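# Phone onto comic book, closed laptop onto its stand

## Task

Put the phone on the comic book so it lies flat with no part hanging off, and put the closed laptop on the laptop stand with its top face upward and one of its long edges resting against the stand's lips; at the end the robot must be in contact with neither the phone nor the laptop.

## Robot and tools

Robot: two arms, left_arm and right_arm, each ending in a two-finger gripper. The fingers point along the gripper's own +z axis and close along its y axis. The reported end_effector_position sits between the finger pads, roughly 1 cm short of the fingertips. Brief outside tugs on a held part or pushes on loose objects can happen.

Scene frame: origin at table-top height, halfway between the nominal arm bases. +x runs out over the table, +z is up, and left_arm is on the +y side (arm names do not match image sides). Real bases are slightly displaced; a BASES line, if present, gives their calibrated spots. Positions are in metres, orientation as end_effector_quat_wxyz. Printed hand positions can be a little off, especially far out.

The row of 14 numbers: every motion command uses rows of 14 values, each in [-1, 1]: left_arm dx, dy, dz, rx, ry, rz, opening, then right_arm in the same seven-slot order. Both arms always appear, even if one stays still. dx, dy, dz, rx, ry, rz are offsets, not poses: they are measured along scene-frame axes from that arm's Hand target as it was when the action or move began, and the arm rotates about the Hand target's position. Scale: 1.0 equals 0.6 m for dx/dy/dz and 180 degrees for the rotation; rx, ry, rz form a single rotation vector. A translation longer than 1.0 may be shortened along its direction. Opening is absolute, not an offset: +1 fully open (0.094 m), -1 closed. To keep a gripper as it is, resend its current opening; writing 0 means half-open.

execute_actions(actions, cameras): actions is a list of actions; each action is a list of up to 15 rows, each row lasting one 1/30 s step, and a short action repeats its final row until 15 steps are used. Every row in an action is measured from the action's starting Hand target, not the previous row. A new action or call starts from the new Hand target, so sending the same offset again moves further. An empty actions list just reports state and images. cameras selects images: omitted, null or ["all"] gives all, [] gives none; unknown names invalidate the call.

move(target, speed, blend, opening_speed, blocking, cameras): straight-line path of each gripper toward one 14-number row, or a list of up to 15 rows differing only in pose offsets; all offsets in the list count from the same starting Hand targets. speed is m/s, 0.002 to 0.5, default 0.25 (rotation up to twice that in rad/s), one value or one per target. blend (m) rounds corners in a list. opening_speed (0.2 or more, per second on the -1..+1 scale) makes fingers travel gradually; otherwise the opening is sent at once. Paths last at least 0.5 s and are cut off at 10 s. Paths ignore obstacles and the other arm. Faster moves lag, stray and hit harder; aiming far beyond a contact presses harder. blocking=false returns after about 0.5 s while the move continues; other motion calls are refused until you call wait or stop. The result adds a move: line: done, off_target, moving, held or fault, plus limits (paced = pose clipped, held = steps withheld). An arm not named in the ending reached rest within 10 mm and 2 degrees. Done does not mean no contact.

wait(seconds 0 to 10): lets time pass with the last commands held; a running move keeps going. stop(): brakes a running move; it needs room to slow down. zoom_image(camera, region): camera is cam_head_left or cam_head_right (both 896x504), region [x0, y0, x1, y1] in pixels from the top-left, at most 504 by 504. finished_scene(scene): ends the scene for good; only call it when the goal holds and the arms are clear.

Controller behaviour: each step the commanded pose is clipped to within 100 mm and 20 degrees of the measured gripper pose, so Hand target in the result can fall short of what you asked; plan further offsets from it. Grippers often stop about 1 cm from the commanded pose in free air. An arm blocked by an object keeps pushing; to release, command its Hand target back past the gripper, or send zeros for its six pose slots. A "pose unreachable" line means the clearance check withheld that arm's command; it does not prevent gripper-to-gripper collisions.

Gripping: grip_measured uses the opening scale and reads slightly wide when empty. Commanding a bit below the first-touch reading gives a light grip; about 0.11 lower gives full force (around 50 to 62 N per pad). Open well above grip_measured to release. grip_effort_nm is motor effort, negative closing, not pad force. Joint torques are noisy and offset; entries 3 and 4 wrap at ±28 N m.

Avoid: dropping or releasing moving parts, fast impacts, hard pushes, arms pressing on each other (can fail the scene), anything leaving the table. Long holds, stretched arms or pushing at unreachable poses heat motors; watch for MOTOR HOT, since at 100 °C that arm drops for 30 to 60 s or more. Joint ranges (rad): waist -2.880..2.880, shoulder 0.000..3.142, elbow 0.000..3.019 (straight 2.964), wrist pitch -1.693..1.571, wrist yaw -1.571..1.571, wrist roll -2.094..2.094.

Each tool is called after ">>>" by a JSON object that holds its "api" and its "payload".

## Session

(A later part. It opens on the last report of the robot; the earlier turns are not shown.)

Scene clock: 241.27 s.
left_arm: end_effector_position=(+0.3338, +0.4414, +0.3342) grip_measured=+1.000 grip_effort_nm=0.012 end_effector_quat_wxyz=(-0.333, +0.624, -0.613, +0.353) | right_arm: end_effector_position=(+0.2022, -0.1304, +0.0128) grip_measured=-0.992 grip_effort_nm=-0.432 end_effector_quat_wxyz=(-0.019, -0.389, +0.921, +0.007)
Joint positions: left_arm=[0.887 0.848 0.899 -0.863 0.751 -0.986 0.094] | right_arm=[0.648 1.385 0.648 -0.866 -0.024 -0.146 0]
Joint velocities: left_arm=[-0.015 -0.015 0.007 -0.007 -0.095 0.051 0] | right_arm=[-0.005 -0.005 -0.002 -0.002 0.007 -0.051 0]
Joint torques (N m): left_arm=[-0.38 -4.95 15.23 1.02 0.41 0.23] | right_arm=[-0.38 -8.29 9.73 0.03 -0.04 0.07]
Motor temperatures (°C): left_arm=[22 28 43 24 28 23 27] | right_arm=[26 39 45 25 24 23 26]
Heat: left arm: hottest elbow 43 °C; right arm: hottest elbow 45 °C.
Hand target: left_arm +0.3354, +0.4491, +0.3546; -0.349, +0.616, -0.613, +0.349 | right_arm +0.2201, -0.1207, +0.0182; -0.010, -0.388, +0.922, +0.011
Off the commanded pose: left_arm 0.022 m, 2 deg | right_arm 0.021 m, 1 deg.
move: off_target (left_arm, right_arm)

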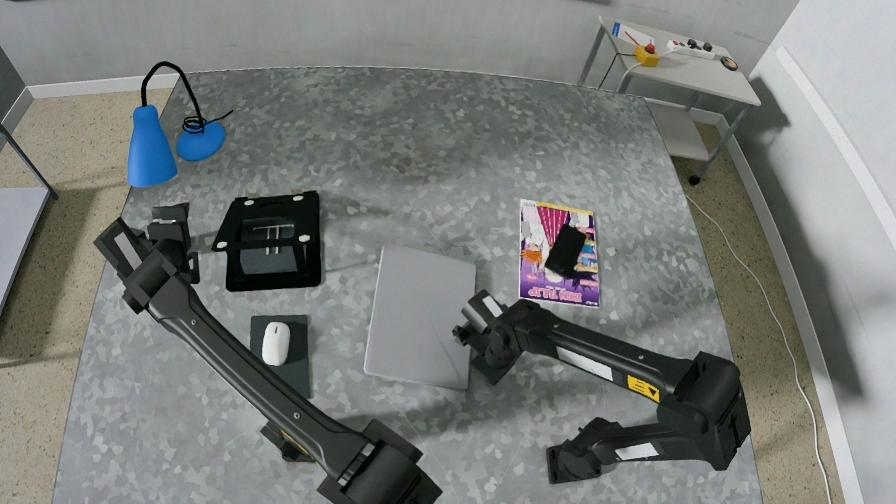

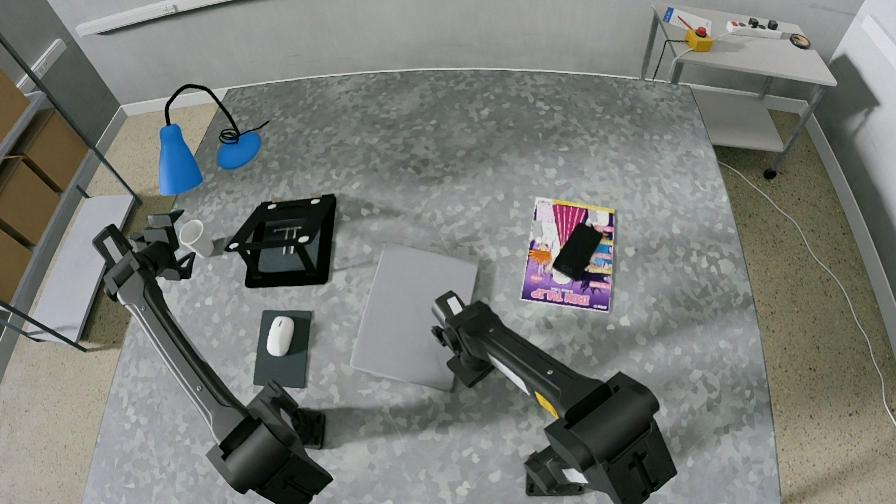

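>>> {"api": "move", "payload": {"target": [[0,0,0,0,0,0,1,0.0,0.06,0.008,0,0,0,-1],[0,0,0,0,0,0,1,-0.025,0.18,0.008,0,0,0,-1],[0,0,0,0,0,0,1,-0.055,0.29,0.008,0,0,0,-1]], "speed": 0.06}}

>>> {"api": "zoom_image", "payload": {"camera": "cam_head_left", "region": [340, 230, 500, 430]}}

Scene clock: 249.10 s.
left_arm: end_effector_position=(+0.3338, +0.4414, +0.3342) grip_measured=+1.000 grip_effort_nm=0.012 end_effector_quat_wxyz=(-0.333, +0.624, -0.613, +0.353) | right_arm: end_effector_position=(+0.1785, +0.0282, +0.0173) grip_measured=-0.992 grip_effort_nm=-0.437 end_effector_quat_wxyz=(-0.022, -0.386, +0.922, +0.002)
Joint positions: left_arm=[0.887 0.848 0.899 -0.863 0.751 -0.986 0.094] | right_arm=[1.007 1.626 0.94 -0.918 -0.028 0.219 0]
Joint velocities: left_arm=[-0.005 -0.005 -0.007 -0.002 0.037 -0.007 0] | right_arm=[-0.005 -0.015 -0.007 0.012 -0.022 -0.051 0]
Joint torques (N m): left_arm=[-0.38 -5.13 15.25 1.17 0.46 0.15] | right_arm=[1.44 -12.16 10.96 0.21 -0.05 0.2]
Motor temperatures (°C): left_arm=[22 28 43 24 28 23 27] | right_arm=[26 38 46 25 24 23 26]
Heat: left arm: hottest elbow 43 °C; right arm: hottest elbow 46 °C.
Hand target: left_arm +0.3354, +0.4491, +0.3546; -0.349, +0.617, -0.613, +0.349 | right_arm +0.1880, +0.0536, +0.0196; -0.012, -0.388, +0.922, +0.010
Off the commanded pose: left_arm 0.022 m, 2 deg | right_arm 0.027 m, 2 deg.
move: off_target (left_arm, right_arm)

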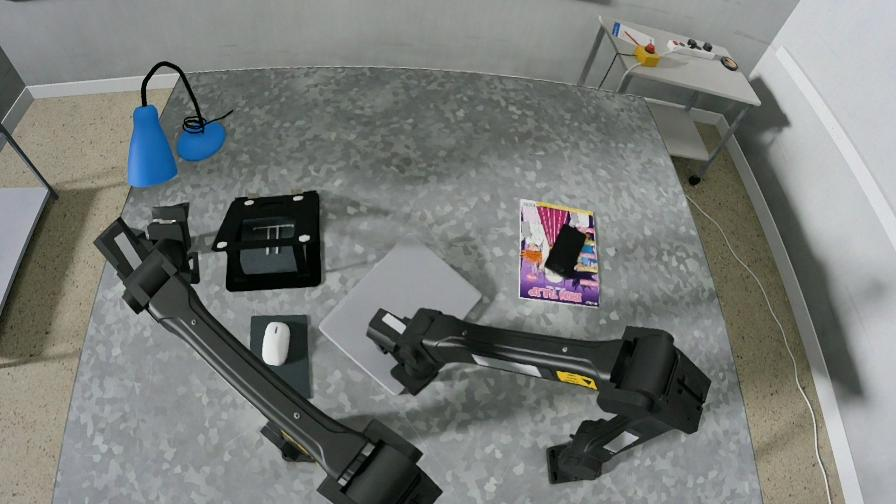

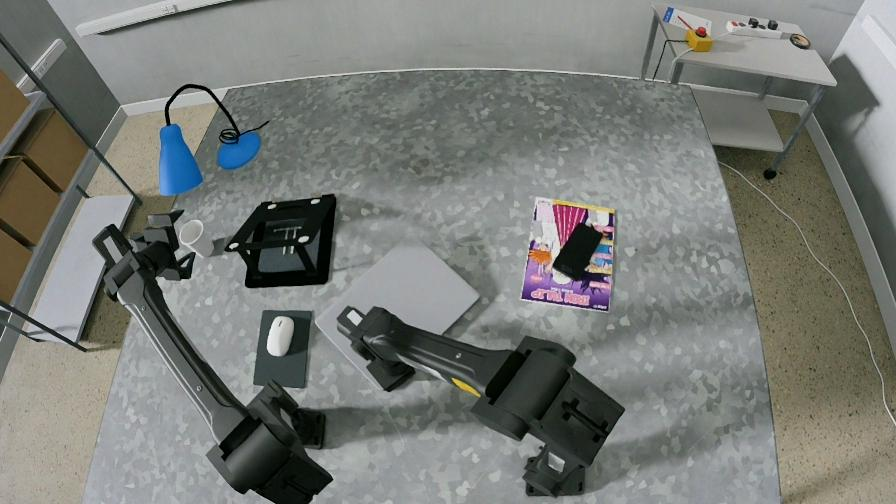

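Scaled by 2.520.

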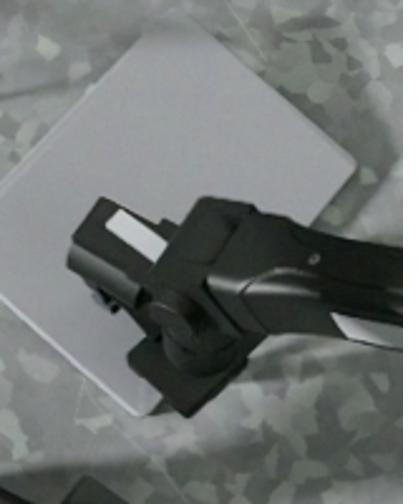

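>>> {"api": "move", "payload": {"target": [[0.03,-0.06,0,0,0,0,-1,-0.05,-0.083,0,0,0,0,-1],[0.15,-0.3,0,0.17,0.098,-0.3,-1,-0.06,-0.45,0.35,0,0,0,-1],[0.341,-0.577,-0.358,0.339,0.196,-0.599,-1,-0.06,-0.55,0.4,0,0,0,-1]], "speed": 0.25, "blend": 0.03}}

>>> {"api": "zoom_image", "payload": {"camera": "cam_head_left", "region": [300, 200, 520, 420]}}

>>> {"api": "zoom_image", "payload": {"camera": "cam_head_right", "region": [300, 200, 520, 420]}}

Scene clock: 283.83 s.
left_arm: end_effector_position=(+0.5158, +0.1095, +0.1188) grip_measured=-0.987 grip_effort_nm=-0.701 end_effector_quat_wxyz=(-0.022, +0.250, +0.968, +0.005) | right_arm: end_effector_position=(+0.1424, -0.2725, +0.2381) grip_measured=-0.992 grip_effort_nm=-0.432 end_effector_quat_wxyz=(+0.010, -0.390, +0.921, +0.007)
Joint positions: left_arm=[-0.299 1.739 1.398 -1.274 -0.009 0.235 0.001] | right_arm=[0.206 0.753 0.871 -1.672 -0.017 -0.59 0]
Joint velocities: left_arm=[-0.015 -0.005 -0.017 -0.017 -0.022 0.051 -0.001] | right_arm=[-0.024 -0.005 0.017 0.007 -0.037 -0.022 0]
Joint torques (N m): left_arm=[-2.37 -17.08 15.5 -0.2 -0.14 0.07] | right_arm=[-0.38 -3.49 13.07 -0.17 -0.04 0.04]
Motor temperatures (°C): left_arm=[22 27 45 24 27 23 27] | right_arm=[26 37 48 25 24 23 26]
Heat: left arm: hottest elbow 45 °C; right arm: hottest elbow 48 °C.
Hand target: left_arm +0.5368, +0.0999, +0.1389; +0.002, +0.259, +0.966, +0.006 | right_arm +0.1502, -0.2735, +0.2646; -0.007, -0.388, +0.921, +0.010
Off the commanded pose: left_arm 0.033 m, 3 deg | right_arm 0.024 m, 3 deg.
joint sent to its limit (right arm) — joint 4 (wrist pitch), lower limit. The joint targets are off in position and orientation.
move: off_target (left_arm, right_arm); blend cut to 0.0285 m at target 1

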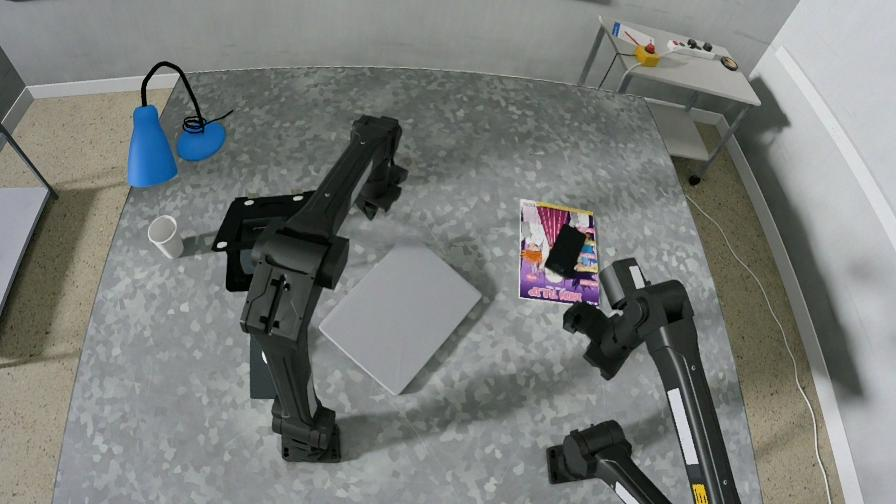

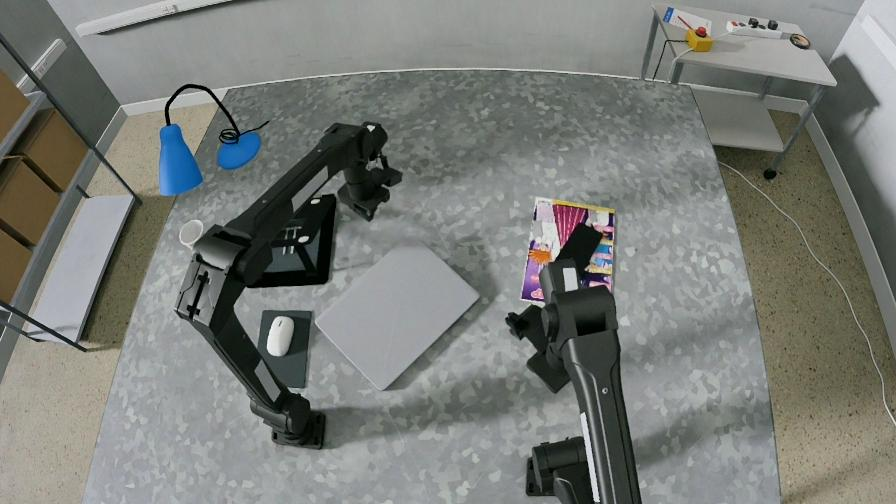

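Scaled by 2.291.

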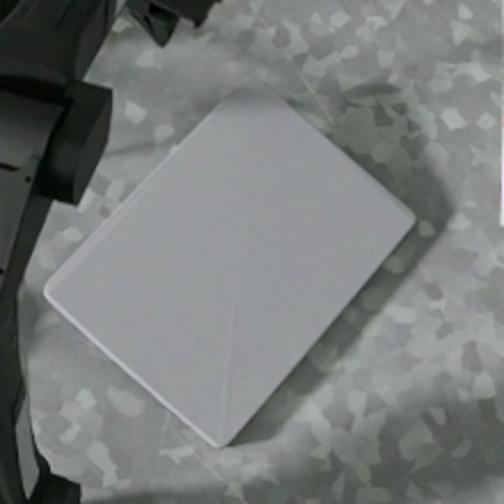

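Scaled by 2.291.

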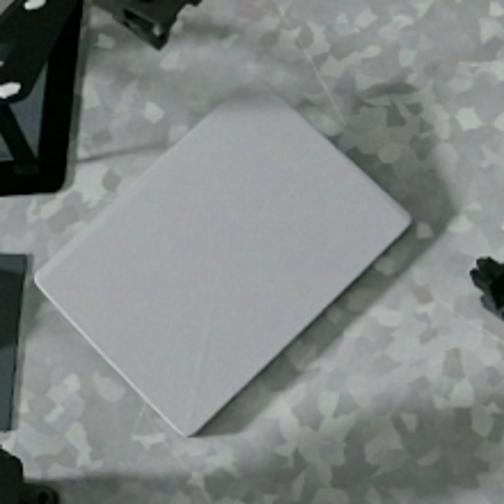

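>>> {"api": "move", "payload": {"target": [0.0,-0.06,-0.15,0,0,0,-1,0.0,0,-0.04,0,0,0,-1], "speed": 0.15}}

>>> {"api": "zoom_image", "payload": {"camera": "cam_head_right", "region": [300, 180, 520, 400]}}

Scene clock: 292.20 s.
left_arm: end_effector_position=(+0.5363, +0.0686, +0.0532) grip_measured=-0.987 grip_effort_nm=-0.696 end_effector_quat_wxyz=(+0.001, +0.259, +0.966, +0.004) | right_arm: end_effector_position=(+0.1457, -0.2724, +0.2333) grip_measured=-0.992 grip_effort_nm=-0.432 end_effector_quat_wxyz=(-0.006, -0.390, +0.921, +0.010)
Joint positions: left_arm=[-0.363 1.855 1.377 -1.091 -0.009 0.19 0.001] | right_arm=[0.203 0.784 0.871 -1.672 -0.017 -0.594 0]
Joint velocities: left_arm=[0.005 -0.005 -0.007 -0.012 -0.037 0.022 0] | right_arm=[0.005 -0.005 -0.002 -0.007 -0.022 -0.007 -0.001]
Joint torques (N m): left_arm=[-2.32 -18.02 8.5 0.59 -0.15 -0.11] | right_arm=[-0.32 -1.96 10.45 -0.21 -0.05 0.09]
Motor temperatures (°C): left_arm=[22 27 44 24 27 23 27] | right_arm=[26 37 50 25 24 23 26]
Heat: left arm: hottest elbow 44 °C; right arm: hottest elbow 50 °C.
Hand target: left_arm +0.5352, +0.0634, +0.0493; +0.003, +0.259, +0.966, +0.006 | right_arm +0.1500, -0.2738, +0.2404; -0.006, -0.388, +0.922, +0.010
Off the commanded pose: left_arm 0.006 m, 0 deg | right_arm 0.009 m, 0 deg.
joint sent to its limit (right arm) — joint 4 (wrist pitch), lower limit. The joint targets still meet the commanded pose.
move: done

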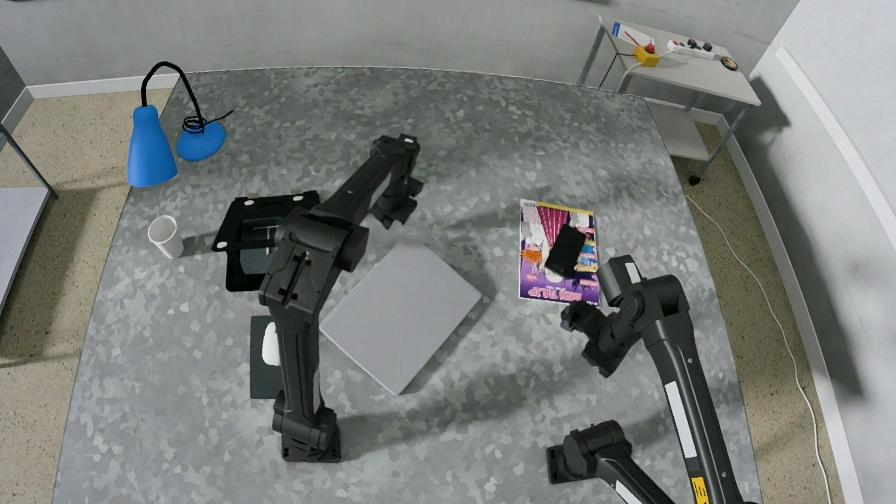

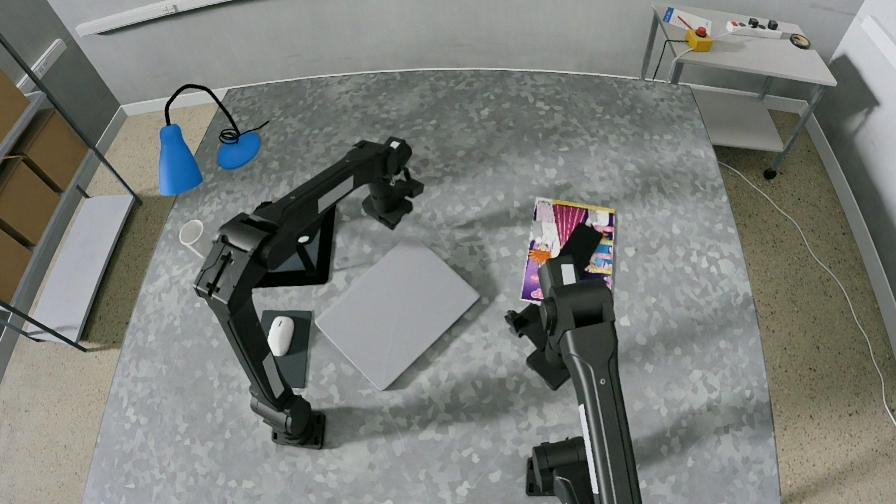

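Scaled by 2.291.

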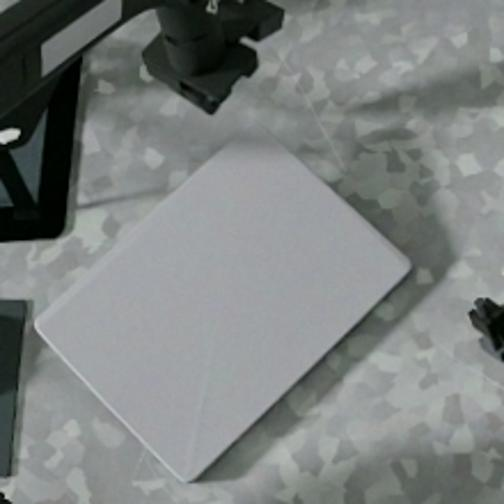

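>>> {"api": "move", "payload": {"target": [[0.0,0.0,-0.049,0,0,0,-1,0.0,0,0,0,0,0,-1],[-0.04,-0.029,-0.049,0,0,0,-1,0.0,0,0,0,0,0,-1],[-0.095,-0.179,-0.049,0,0,0,-1,0.0,0,0,0,0,0,-1]], "speed": 0.06}}

>>> {"api": "zoom_image", "payload": {"camera": "cam_head_right", "region": [300, 180, 520, 400]}}

Scene clock: 299.37 s.
left_arm: end_effector_position=(+0.4722, -0.0304, +0.0133) grip_measured=-0.987 grip_effort_nm=-0.686 end_effector_quat_wxyz=(-0.005, +0.258, +0.966, +0.008) | right_arm: end_effector_position=(+0.1457, -0.2724, +0.2333) grip_measured=-0.992 grip_effort_nm=-0.432 end_effector_quat_wxyz=(-0.006, -0.390, +0.921, +0.010)
Joint positions: left_arm=[-0.588 1.882 1.297 -0.999 -0.013 -0.037 0.001] | right_arm=[0.203 0.784 0.871 -1.672 -0.017 -0.594 0]
Joint velocities: left_arm=[0.015 -0.005 -0.007 0.002 -0.022 0.007 -0.001] | right_arm=[0.005 0.005 0.007 -0.012 0.007 -0.007 0.001]
Joint torques (N m): left_arm=[-2.26 -18.26 11.03 -0.1 0.01 -0.09] | right_arm=[-0.32 -1.9 10.44 -0.23 -0.05 0.08]
Motor temperatures (°C): left_arm=[22 28 44 24 27 23 27] | right_arm=[26 37 50 25 24 23 26]
Heat: left arm: hottest elbow 44 °C; right arm: hottest elbow 50 °C.
Hand target: left_arm +0.4765, -0.0436, +0.0210; +0.003, +0.260, +0.966, +0.005 | right_arm +0.1500, -0.2738, +0.2404; -0.006, -0.388, +0.922, +0.010
Off the commanded pose: left_arm 0.016 m, 1 deg | right_arm 0.008 m, 0 deg.
joint sent to its limit (right arm) — joint 4 (wrist pitch), lower limit. The joint targets still meet the commanded pose.
move: off_target (left_arm)

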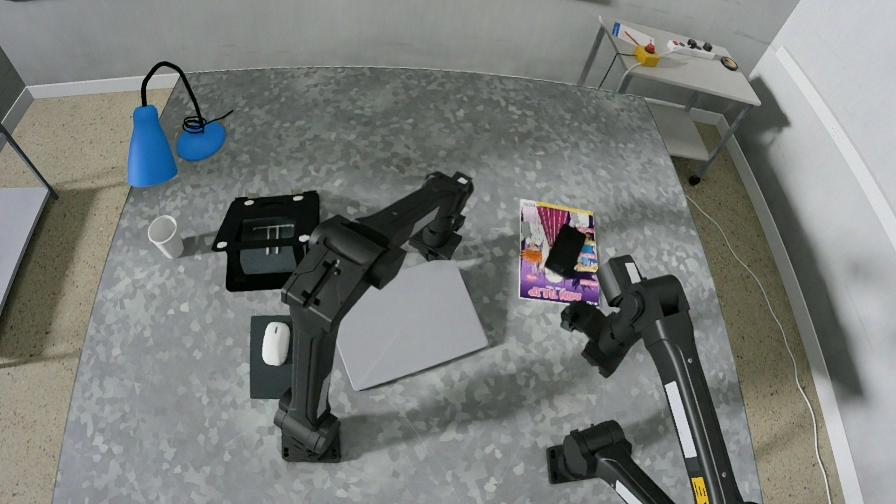

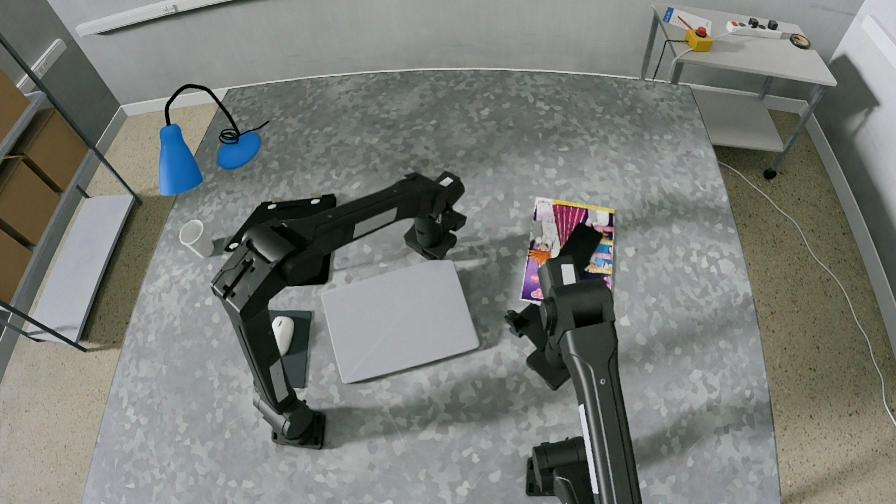

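Scaled by 2.291.

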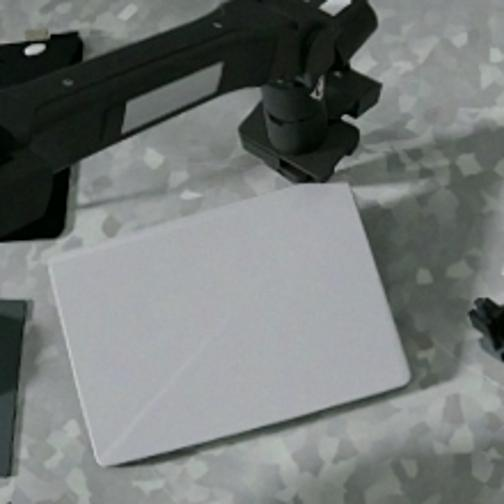

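>>> {"api": "move", "payload": {"target": [[0.062,0.023,0.01,0,0,0,-1,0.0,0,0,0,0,0,-1],[0.08,0.25,0.35,0,0,0,-1,0,0,0,0,0,0,-1],[0.106,0.723,0.465,0,0,0,-1,-0.1,0.673,-0.15,0,0,0,-1]], "speed": [0.1,0.25,0.25], "blend": [0,0.04,0]}}

Scene clock: 317.43 s.
left_arm: end_effector_position=(+0.5339, +0.3859, +0.2742) grip_measured=-0.987 grip_effort_nm=-0.686 end_effector_quat_wxyz=(-0.018, +0.256, +0.966, -0.001) | right_arm: end_effector_position=(+0.0871, +0.1076, +0.1345) grip_measured=-0.992 grip_effort_nm=-0.437 end_effector_quat_wxyz=(-0.023, -0.388, +0.922, -0.001)
Joint positions: left_arm=[0.245 1.728 1.797 -1.672 -0.016 0.792 0.001] | right_arm=[1.284 1.554 1.207 -1.255 -0.035 0.492 0]
Joint velocities: left_arm=[0.005 -0.015 0.007 -0.007 -0.081 -0.051 -0.001] | right_arm=[-0.005 0.005 -0.002 -0.002 0.022 -0.095 0]
Joint torques (N m): left_arm=[-1.55 -16.38 16.65 -0.09 0.12 0.09] | right_arm=[1.14 -13.63 12.1 0.12 0.11 0.25]
Motor temperatures (°C): left_arm=[22 28 43 24 27 23 27] | right_arm=[26 36 50 25 24 23 26]
Heat: left arm: hottest elbow 43 °C; right arm: hottest elbow 50 °C.
Hand target: left_arm +0.5488, +0.3915, +0.2972; +0.000, +0.259, +0.966, +0.007 | right_arm +0.0900, +0.1298, +0.1423; -0.014, -0.388, +0.922, +0.009
Off the commanded pose: left_arm 0.027 m, 3 deg | right_arm 0.028 m, 2 deg.
joint sent to its limit (left arm) — joint 4 (wrist pitch), lower limit. The joint targets are off in position, not in orientation.
move: off_target (left_arm, right_arm)

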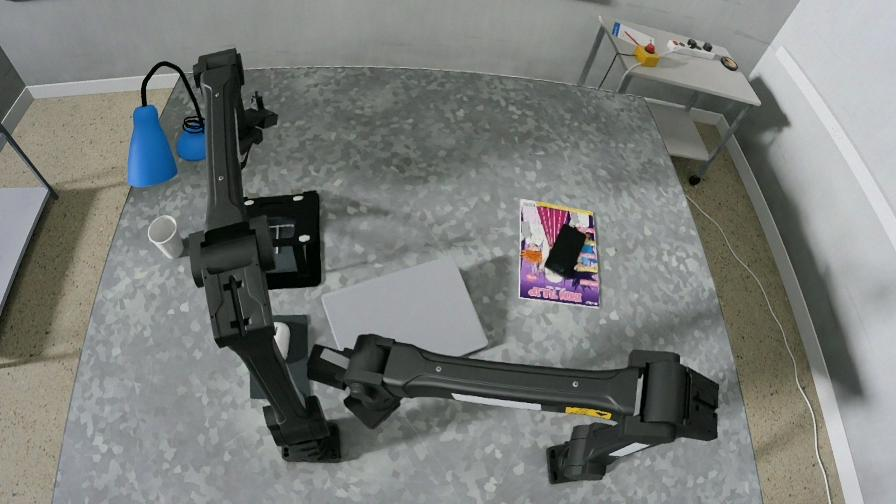

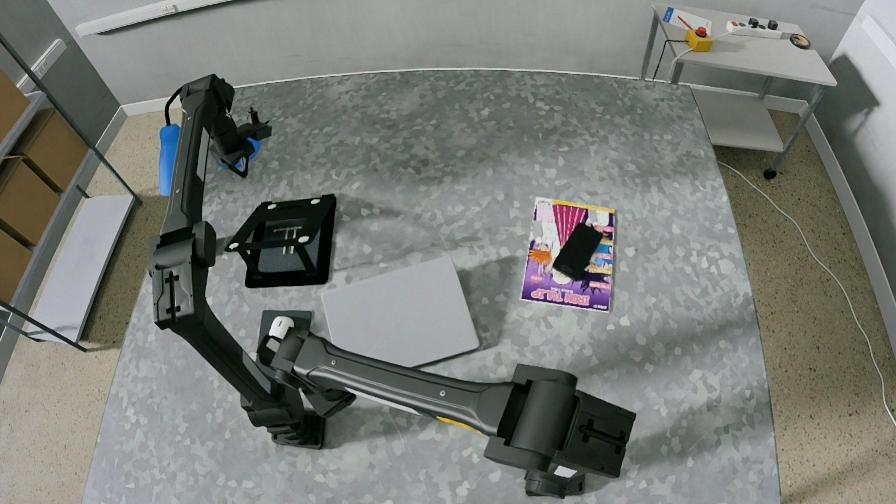

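>>> {"api": "move", "payload": {"target": [0,0,0,0,0,0,-1,0.0,0.015,-0.195,0,0,0,-1], "speed": 0.12}}

>>> {"api": "zoom_image", "payload": {"camera": "cam_head_left", "region": [300, 240, 500, 440]}}

Scene clock: 326.43 s.
left_arm: end_effector_position=(+0.5340, +0.3858, +0.2742) grip_measured=-0.987 grip_effort_nm=-0.691 end_effector_quat_wxyz=(-0.018, +0.257, +0.966, -0.001) | right_arm: end_effector_position=(+0.0948, +0.1341, +0.0823) grip_measured=-0.992 grip_effort_nm=-0.432 end_effector_quat_wxyz=(-0.005, -0.387, +0.922, +0.021)
Joint positions: left_arm=[0.245 1.728 1.797 -1.672 -0.016 0.793 0.001] | right_arm=[1.284 1.643 1.166 -1.068 -0.035 0.494 0]
Joint velocities: left_arm=[-0.015 -0.005 -0.002 -0.017 -0.022 -0.051 -0.001] | right_arm=[-0.005 -0.015 0.007 -0.002 0.037 -0.022 -0.001]
Joint torques (N m): left_arm=[-1.26 -18.02 10.13 0.25 -0.01 -0.02] | right_arm=[0.62 -17.61 8.17 -0.16 0.04 0.15]
Motor temperatures (°C): left_arm=[22 29 43 24 27 23 27] | right_arm=[26 36 50 25 24 23 26]
Heat: left arm: hottest elbow 43 °C; right arm: hottest elbow 50 °C.
Hand target: left_arm +0.5340, +0.3858, +0.2742; -0.018, +0.257, +0.966, -0.001 | right_arm +0.0950, +0.1348, +0.0891; -0.003, -0.388, +0.922, +0.024
Off the commanded pose: left_arm 0.028 m, 2 deg | right_arm 0.057 m, 2 deg.
move: held (left_arm, right_arm; a check stopped the path); limits=held
pose unreachable (left arm): on one or more control steps of this call, first in action 0 (counted from 0), this arm could not follow its commanded pose, so it was not sent that pose on those steps. It may still have moved: this result reports where it is.
cause: moving toward the commanded pose would bring a part of the arm too close to another arm (this arm's upper arm (the part past joint 2) and the right arm's wrist (the part past joint 4), at the place that arm was heading or pushing toward when its own hold began).
pose unreachable (right arm): on one or more control steps of this call, first in action 0 (counted from 0), this arm could not follow its commanded pose, so it was not sent that pose on those steps. It may still have moved: this result reports where it is.
cause: moving toward the commanded pose would bring a part of the arm too close to another arm (this arm's wrist (the part past joint 4) and the left arm's upper arm (the part past joint 2)).

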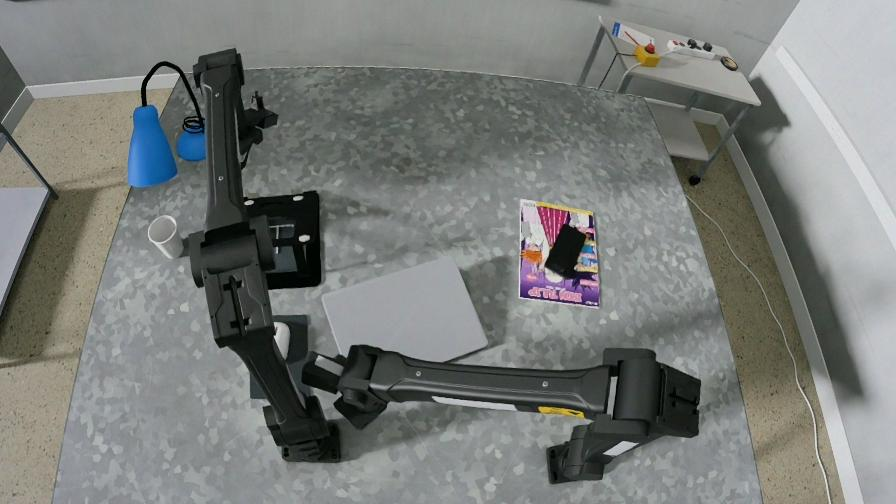

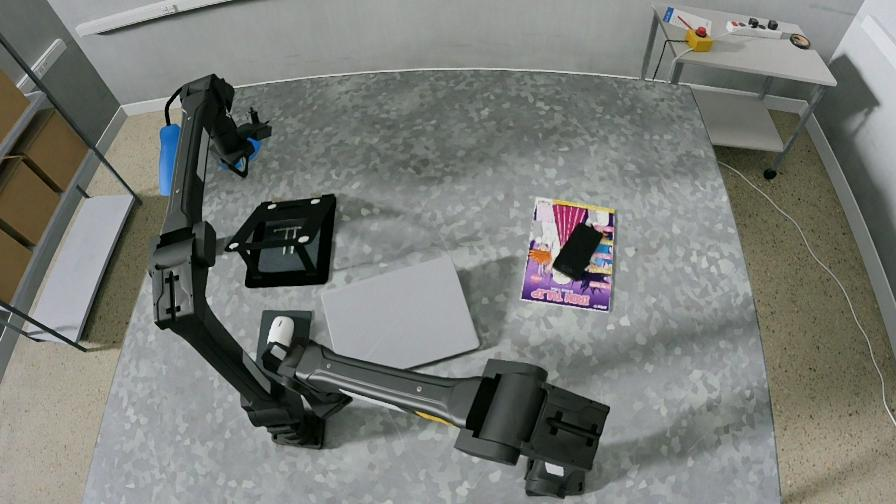

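Scaled by 2.520.

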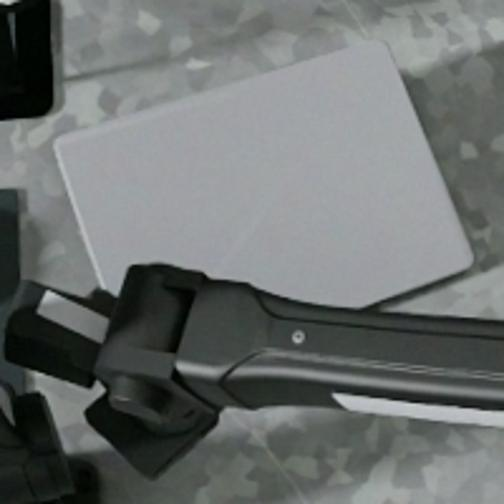

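>>> {"api": "move", "payload": {"target": [[0,0,0,0,0,0,-1,0.025,-0.083,0,0,0,0,-1],[0,0,0,0,0,0,-1,0.025,-0.083,-0.108,0,0,0,-1]], "speed": 0.12}}

>>> {"api": "zoom_image", "payload": {"camera": "cam_head_left", "region": [300, 240, 500, 440]}}

Scene clock: 334.93 s.
left_arm: end_effector_position=(+0.5340, +0.3858, +0.2742) grip_measured=-0.987 grip_effort_nm=-0.686 end_effector_quat_wxyz=(-0.018, +0.257, +0.966, -0.001) | right_arm: end_effector_position=(+0.1078, +0.0890, +0.0390) grip_measured=-0.992 grip_effort_nm=-0.437 end_effector_quat_wxyz=(+0.006, -0.389, +0.921, +0.032)
Joint positions: left_arm=[0.245 1.728 1.797 -1.672 -0.016 0.793 0.001] | right_arm=[1.225 1.596 0.973 -0.892 -0.035 0.432 0]
Joint velocities: left_arm=[-0.005 -0.005 0.012 -0.007 -0.037 -0.037 -0.001] | right_arm=[0.005 -0.005 -0.002 -0.007 0.007 0.051 0]
Joint torques (N m): left_arm=[-1.49 -17.55 10.06 0.24 -0.02 0] | right_arm=[-0.15 -13.16 6.43 0.62 -0.04 0.11]
Motor temperatures (°C): left_arm=[22 29 43 24 27 23 27] | right_arm=[26 37 49 25 24 23 26]
Heat: left arm: hottest elbow 43 °C; right arm: hottest elbow 49 °C.
Hand target: left_arm +0.5340, +0.3858, +0.2742; -0.018, +0.257, +0.966, -0.001 | right_arm +0.1102, +0.0841, +0.0253; -0.003, -0.388, +0.922, +0.024
Off the commanded pose: left_arm 0.000 m, 0 deg | right_arm 0.015 m, 1 deg.
move: off_target (right_arm)

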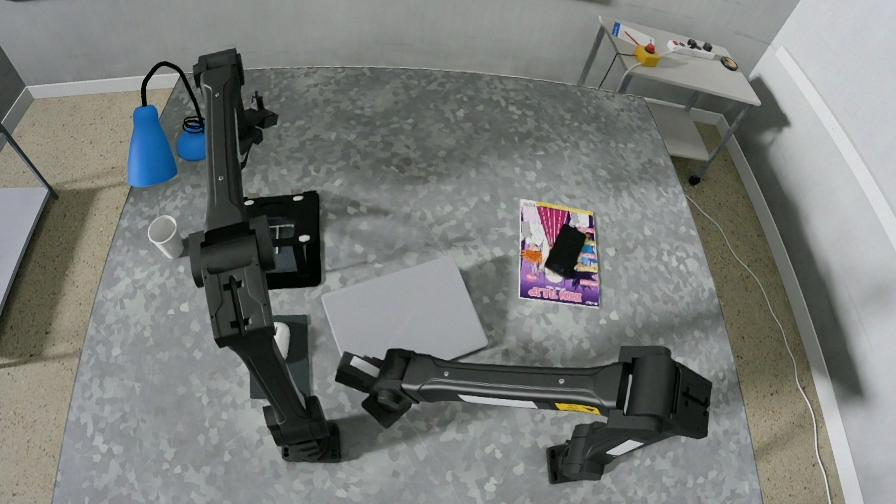

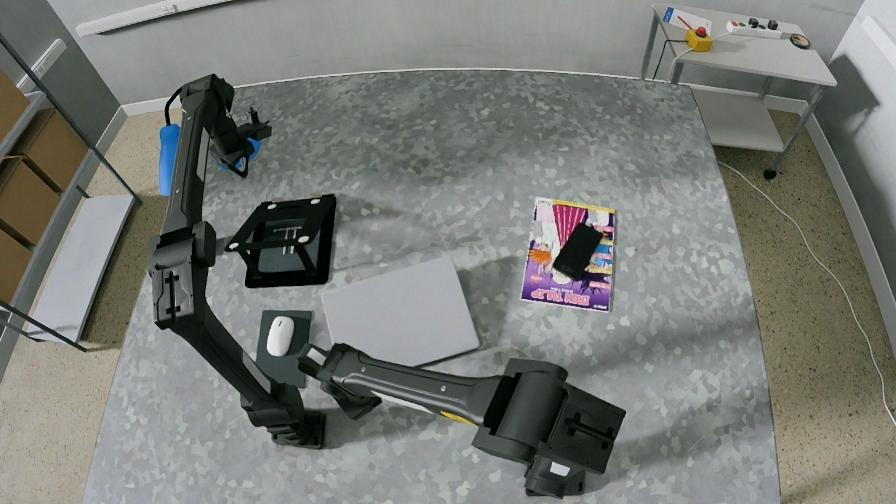

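Scaled by 2.520.

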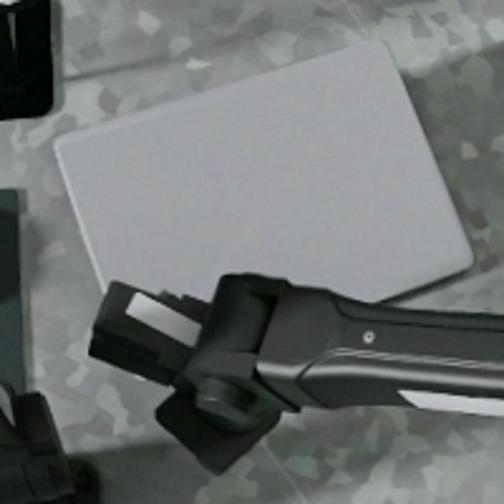

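>>> {"api": "move", "payload": {"target": [[0,0,0,0,0,0,-1,0,0,-0.03,0,0,0,-1],[0,0,0,0,0,0,-1,0.15,0.052,-0.02,0,0,0,-1],[0,0,0,0,0,0,-1,0.24,0.062,-0.018,0,0,0,-1]], "speed": 0.06}}

>>> {"api": "zoom_image", "payload": {"camera": "cam_head_left", "region": [300, 220, 500, 420]}}

Scene clock: 341.13 s.
left_arm: end_effector_position=(+0.5340, +0.3858, +0.2742) grip_measured=-0.987 grip_effort_nm=-0.686 end_effector_quat_wxyz=(-0.018, +0.257, +0.966, -0.001) | right_arm: end_effector_position=(+0.2316, +0.1108, +0.0182) grip_measured=-0.992 grip_effort_nm=-0.437 end_effector_quat_wxyz=(-0.008, -0.396, +0.918, +0.028)
Joint positions: left_arm=[0.245 1.728 1.797 -1.672 -0.016 0.793 0.001] | right_arm=[0.995 1.812 1.204 -0.945 -0.055 0.186 0]
Joint velocities: left_arm=[-0.015 -0.015 -0.007 0.007 -0.051 0.007 0.001] | right_arm=[-0.005 0.034 0.002 -0.002 -0.066 0.037 0.001]
Joint torques (N m): left_arm=[-0.79 -17.79 9.94 0.09 0.04 -0.01] | right_arm=[-1.38 -15.85 11 -0.03 0.42 0.1]
Motor temperatures (°C): left_arm=[22 29 42 24 27 23 27] | right_arm=[26 37 49 25 24 23 26]
Heat: left arm: hottest elbow 42 °C; right arm: hottest elbow 49 °C.
Hand target: left_arm +0.5340, +0.3858, +0.2742; -0.018, +0.257, +0.966, -0.001 | right_arm +0.2554, +0.1196, +0.0150; -0.001, -0.387, +0.922, +0.025
Off the commanded pose: left_arm 0.000 m, 0 deg | right_arm 0.025 m, 1 deg.
move: off_target (right_arm)

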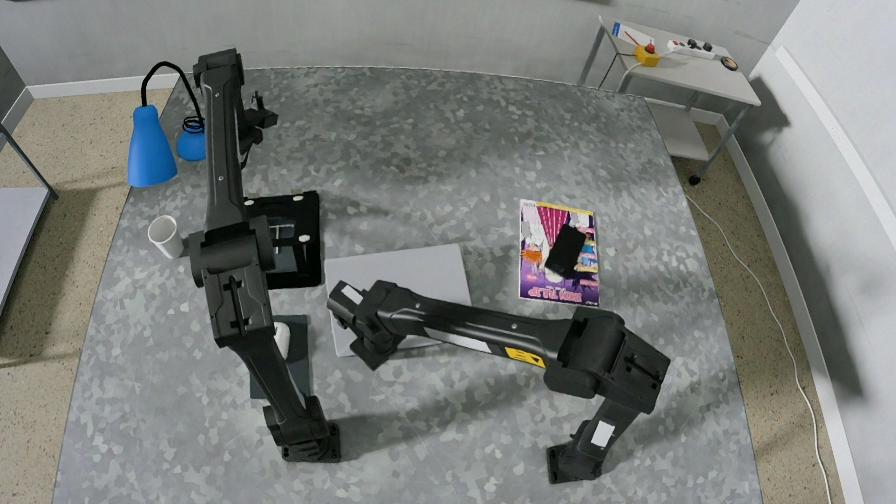

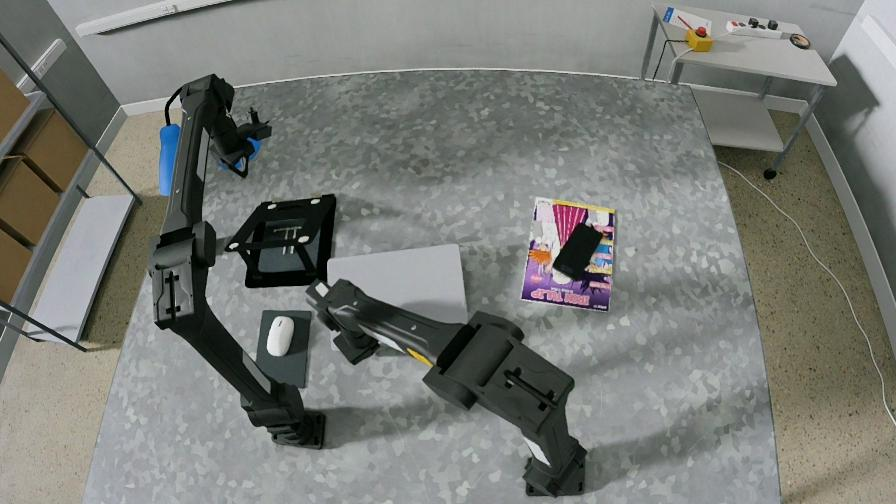

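Scaled by 2.520.

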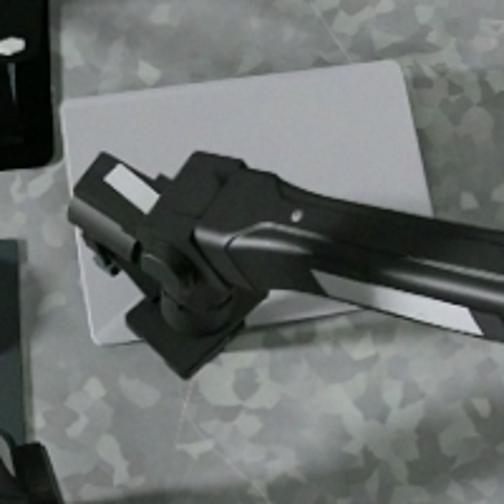

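>>> {"api": "move", "payload": {"target": [[0,0,0,0,0,0,-1,-0.08,-0.0,0.01,0,0,0,-1],[0,0,0,0,0,0,-1,-0.08,-0.085,0.01,0,0,0,-1],[0,0,0,0,0,0,-1,0.1,-0.085,0.008,0,0,0,-1]], "speed": [0.12,0.12,0.06]}}

>>> {"api": "zoom_image", "payload": {"camera": "cam_head_left", "region": [300, 200, 500, 400]}}

Scene clock: 353.77 s.
left_arm: end_effector_position=(+0.5340, +0.3858, +0.2742) grip_measured=-0.987 grip_effort_nm=-0.686 end_effector_quat_wxyz=(-0.018, +0.257, +0.966, -0.001) | right_arm: end_effector_position=(+0.2903, +0.0590, +0.0213) grip_measured=-0.992 grip_effort_nm=-0.432 end_effector_quat_wxyz=(-0.010, -0.394, +0.919, +0.025)
Joint positions: left_arm=[0.245 1.728 1.797 -1.672 -0.016 0.793 0.001] | right_arm=[0.837 1.799 1.194 -0.963 -0.054 0.032 0]
Joint velocities: left_arm=[0.005 -0.015 -0.002 0.007 -0.007 -0.037 0] | right_arm=[-0.005 -0.005 0.002 -0.002 -0.007 -0.11 0]
Joint torques (N m): left_arm=[-1.67 -17.9 9.96 0.28 0.06 0.01] | right_arm=[-1.03 -15.97 11.43 0.14 0.26 0.05]
Motor temperatures (°C): left_arm=[22 30 42 24 27 23 27] | right_arm=[26 38 49 25 24 23 26]
Heat: left arm: hottest elbow 42 °C; right arm: hottest elbow 49 °C.
Hand target: left_arm +0.5340, +0.3858, +0.2742; -0.018, +0.257, +0.966, -0.001 | right_arm +0.3151, +0.0682, +0.0209; +0.000, -0.387, +0.922, +0.025
Off the commanded pose: left_arm 0.000 m, 0 deg | right_arm 0.027 m, 1 deg.
move: off_target (right_arm)

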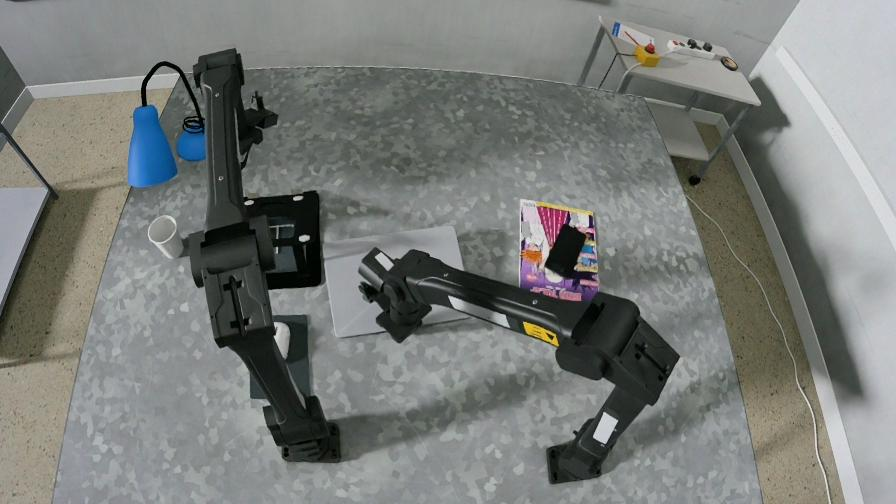

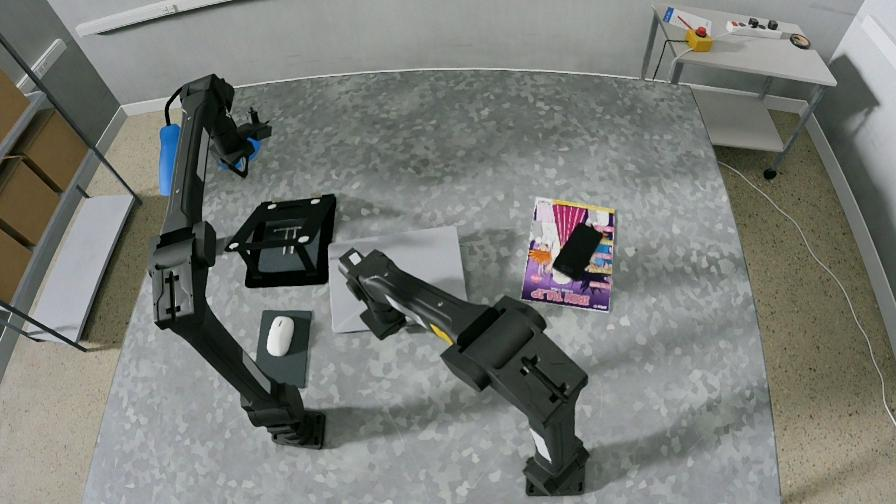

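Scaled by 2.520.

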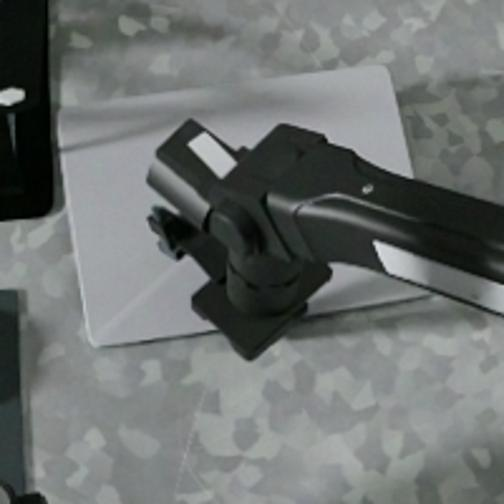

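>>> {"api": "move", "payload": {"target": [[0,0,0,0,0,0,-1,0.14,0.0,0.0,0,0,0,-1]], "speed": [0.06]}}

>>> {"api": "zoom_image", "payload": {"camera": "cam_head_left", "region": [300, 200, 500, 400]}}

Scene clock: 364.23 s.
left_arm: end_effector_position=(+0.5340, +0.3858, +0.2742) grip_measured=-0.987 grip_effort_nm=-0.686 end_effector_quat_wxyz=(-0.018, +0.257, +0.966, -0.001) | right_arm: end_effector_position=(+0.3732, +0.0614, +0.0232) grip_measured=-0.992 grip_effort_nm=-0.437 end_effector_quat_wxyz=(-0.010, -0.393, +0.919, +0.027)
Joint positions: left_arm=[0.245 1.728 1.797 -1.672 -0.016 0.793 0.001] | right_arm=[0.726 1.93 1.402 -1.044 -0.057 -0.078 0]
Joint velocities: left_arm=[-0.015 0.005 -0.002 -0.007 0.022 -0.007 0] | right_arm=[-0.024 -0.005 -0.007 -0.007 0.007 -0.051 0]
Joint torques (N m): left_arm=[-1.79 -17.49 9.94 0.16 -0.05 0.05] | right_arm=[-0.91 -18.32 11.99 0.1 0.29 0.11]
Motor temperatures (°C): left_arm=[22 30 41 23 27 23 27] | right_arm=[26 38 50 25 24 23 26]
Heat: left arm: hottest elbow 41 °C; right arm: hottest elbow 50 °C.
Hand target: left_arm +0.5340, +0.3858, +0.2742; -0.018, +0.257, +0.966, -0.001 | right_arm +0.3995, +0.0673, +0.0211; +0.000, -0.387, +0.922, +0.025
Off the commanded pose: left_arm 0.000 m, 0 deg | right_arm 0.027 m, 1 deg.
move: off_target (right_arm)

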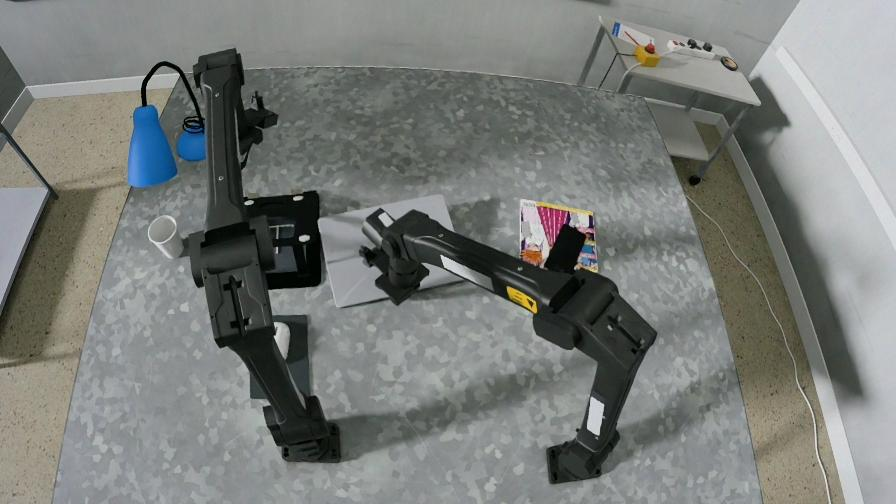

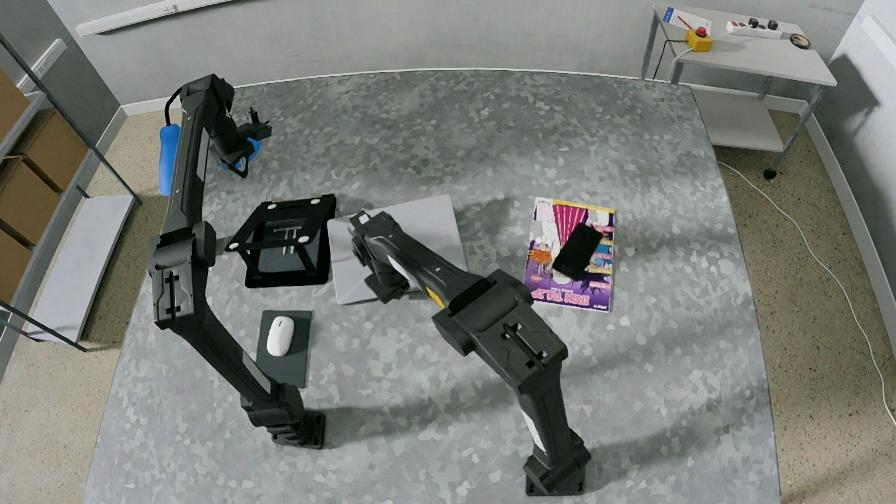

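Scaled by 2.520.

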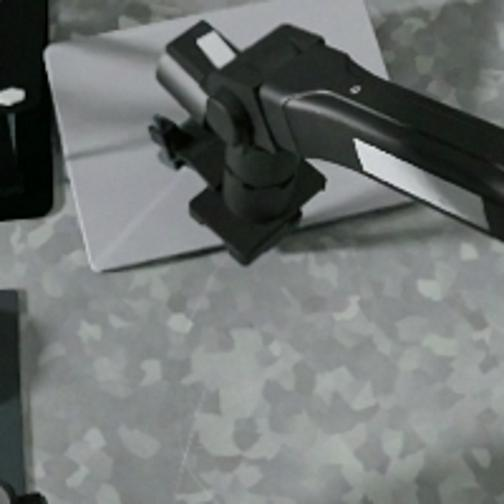

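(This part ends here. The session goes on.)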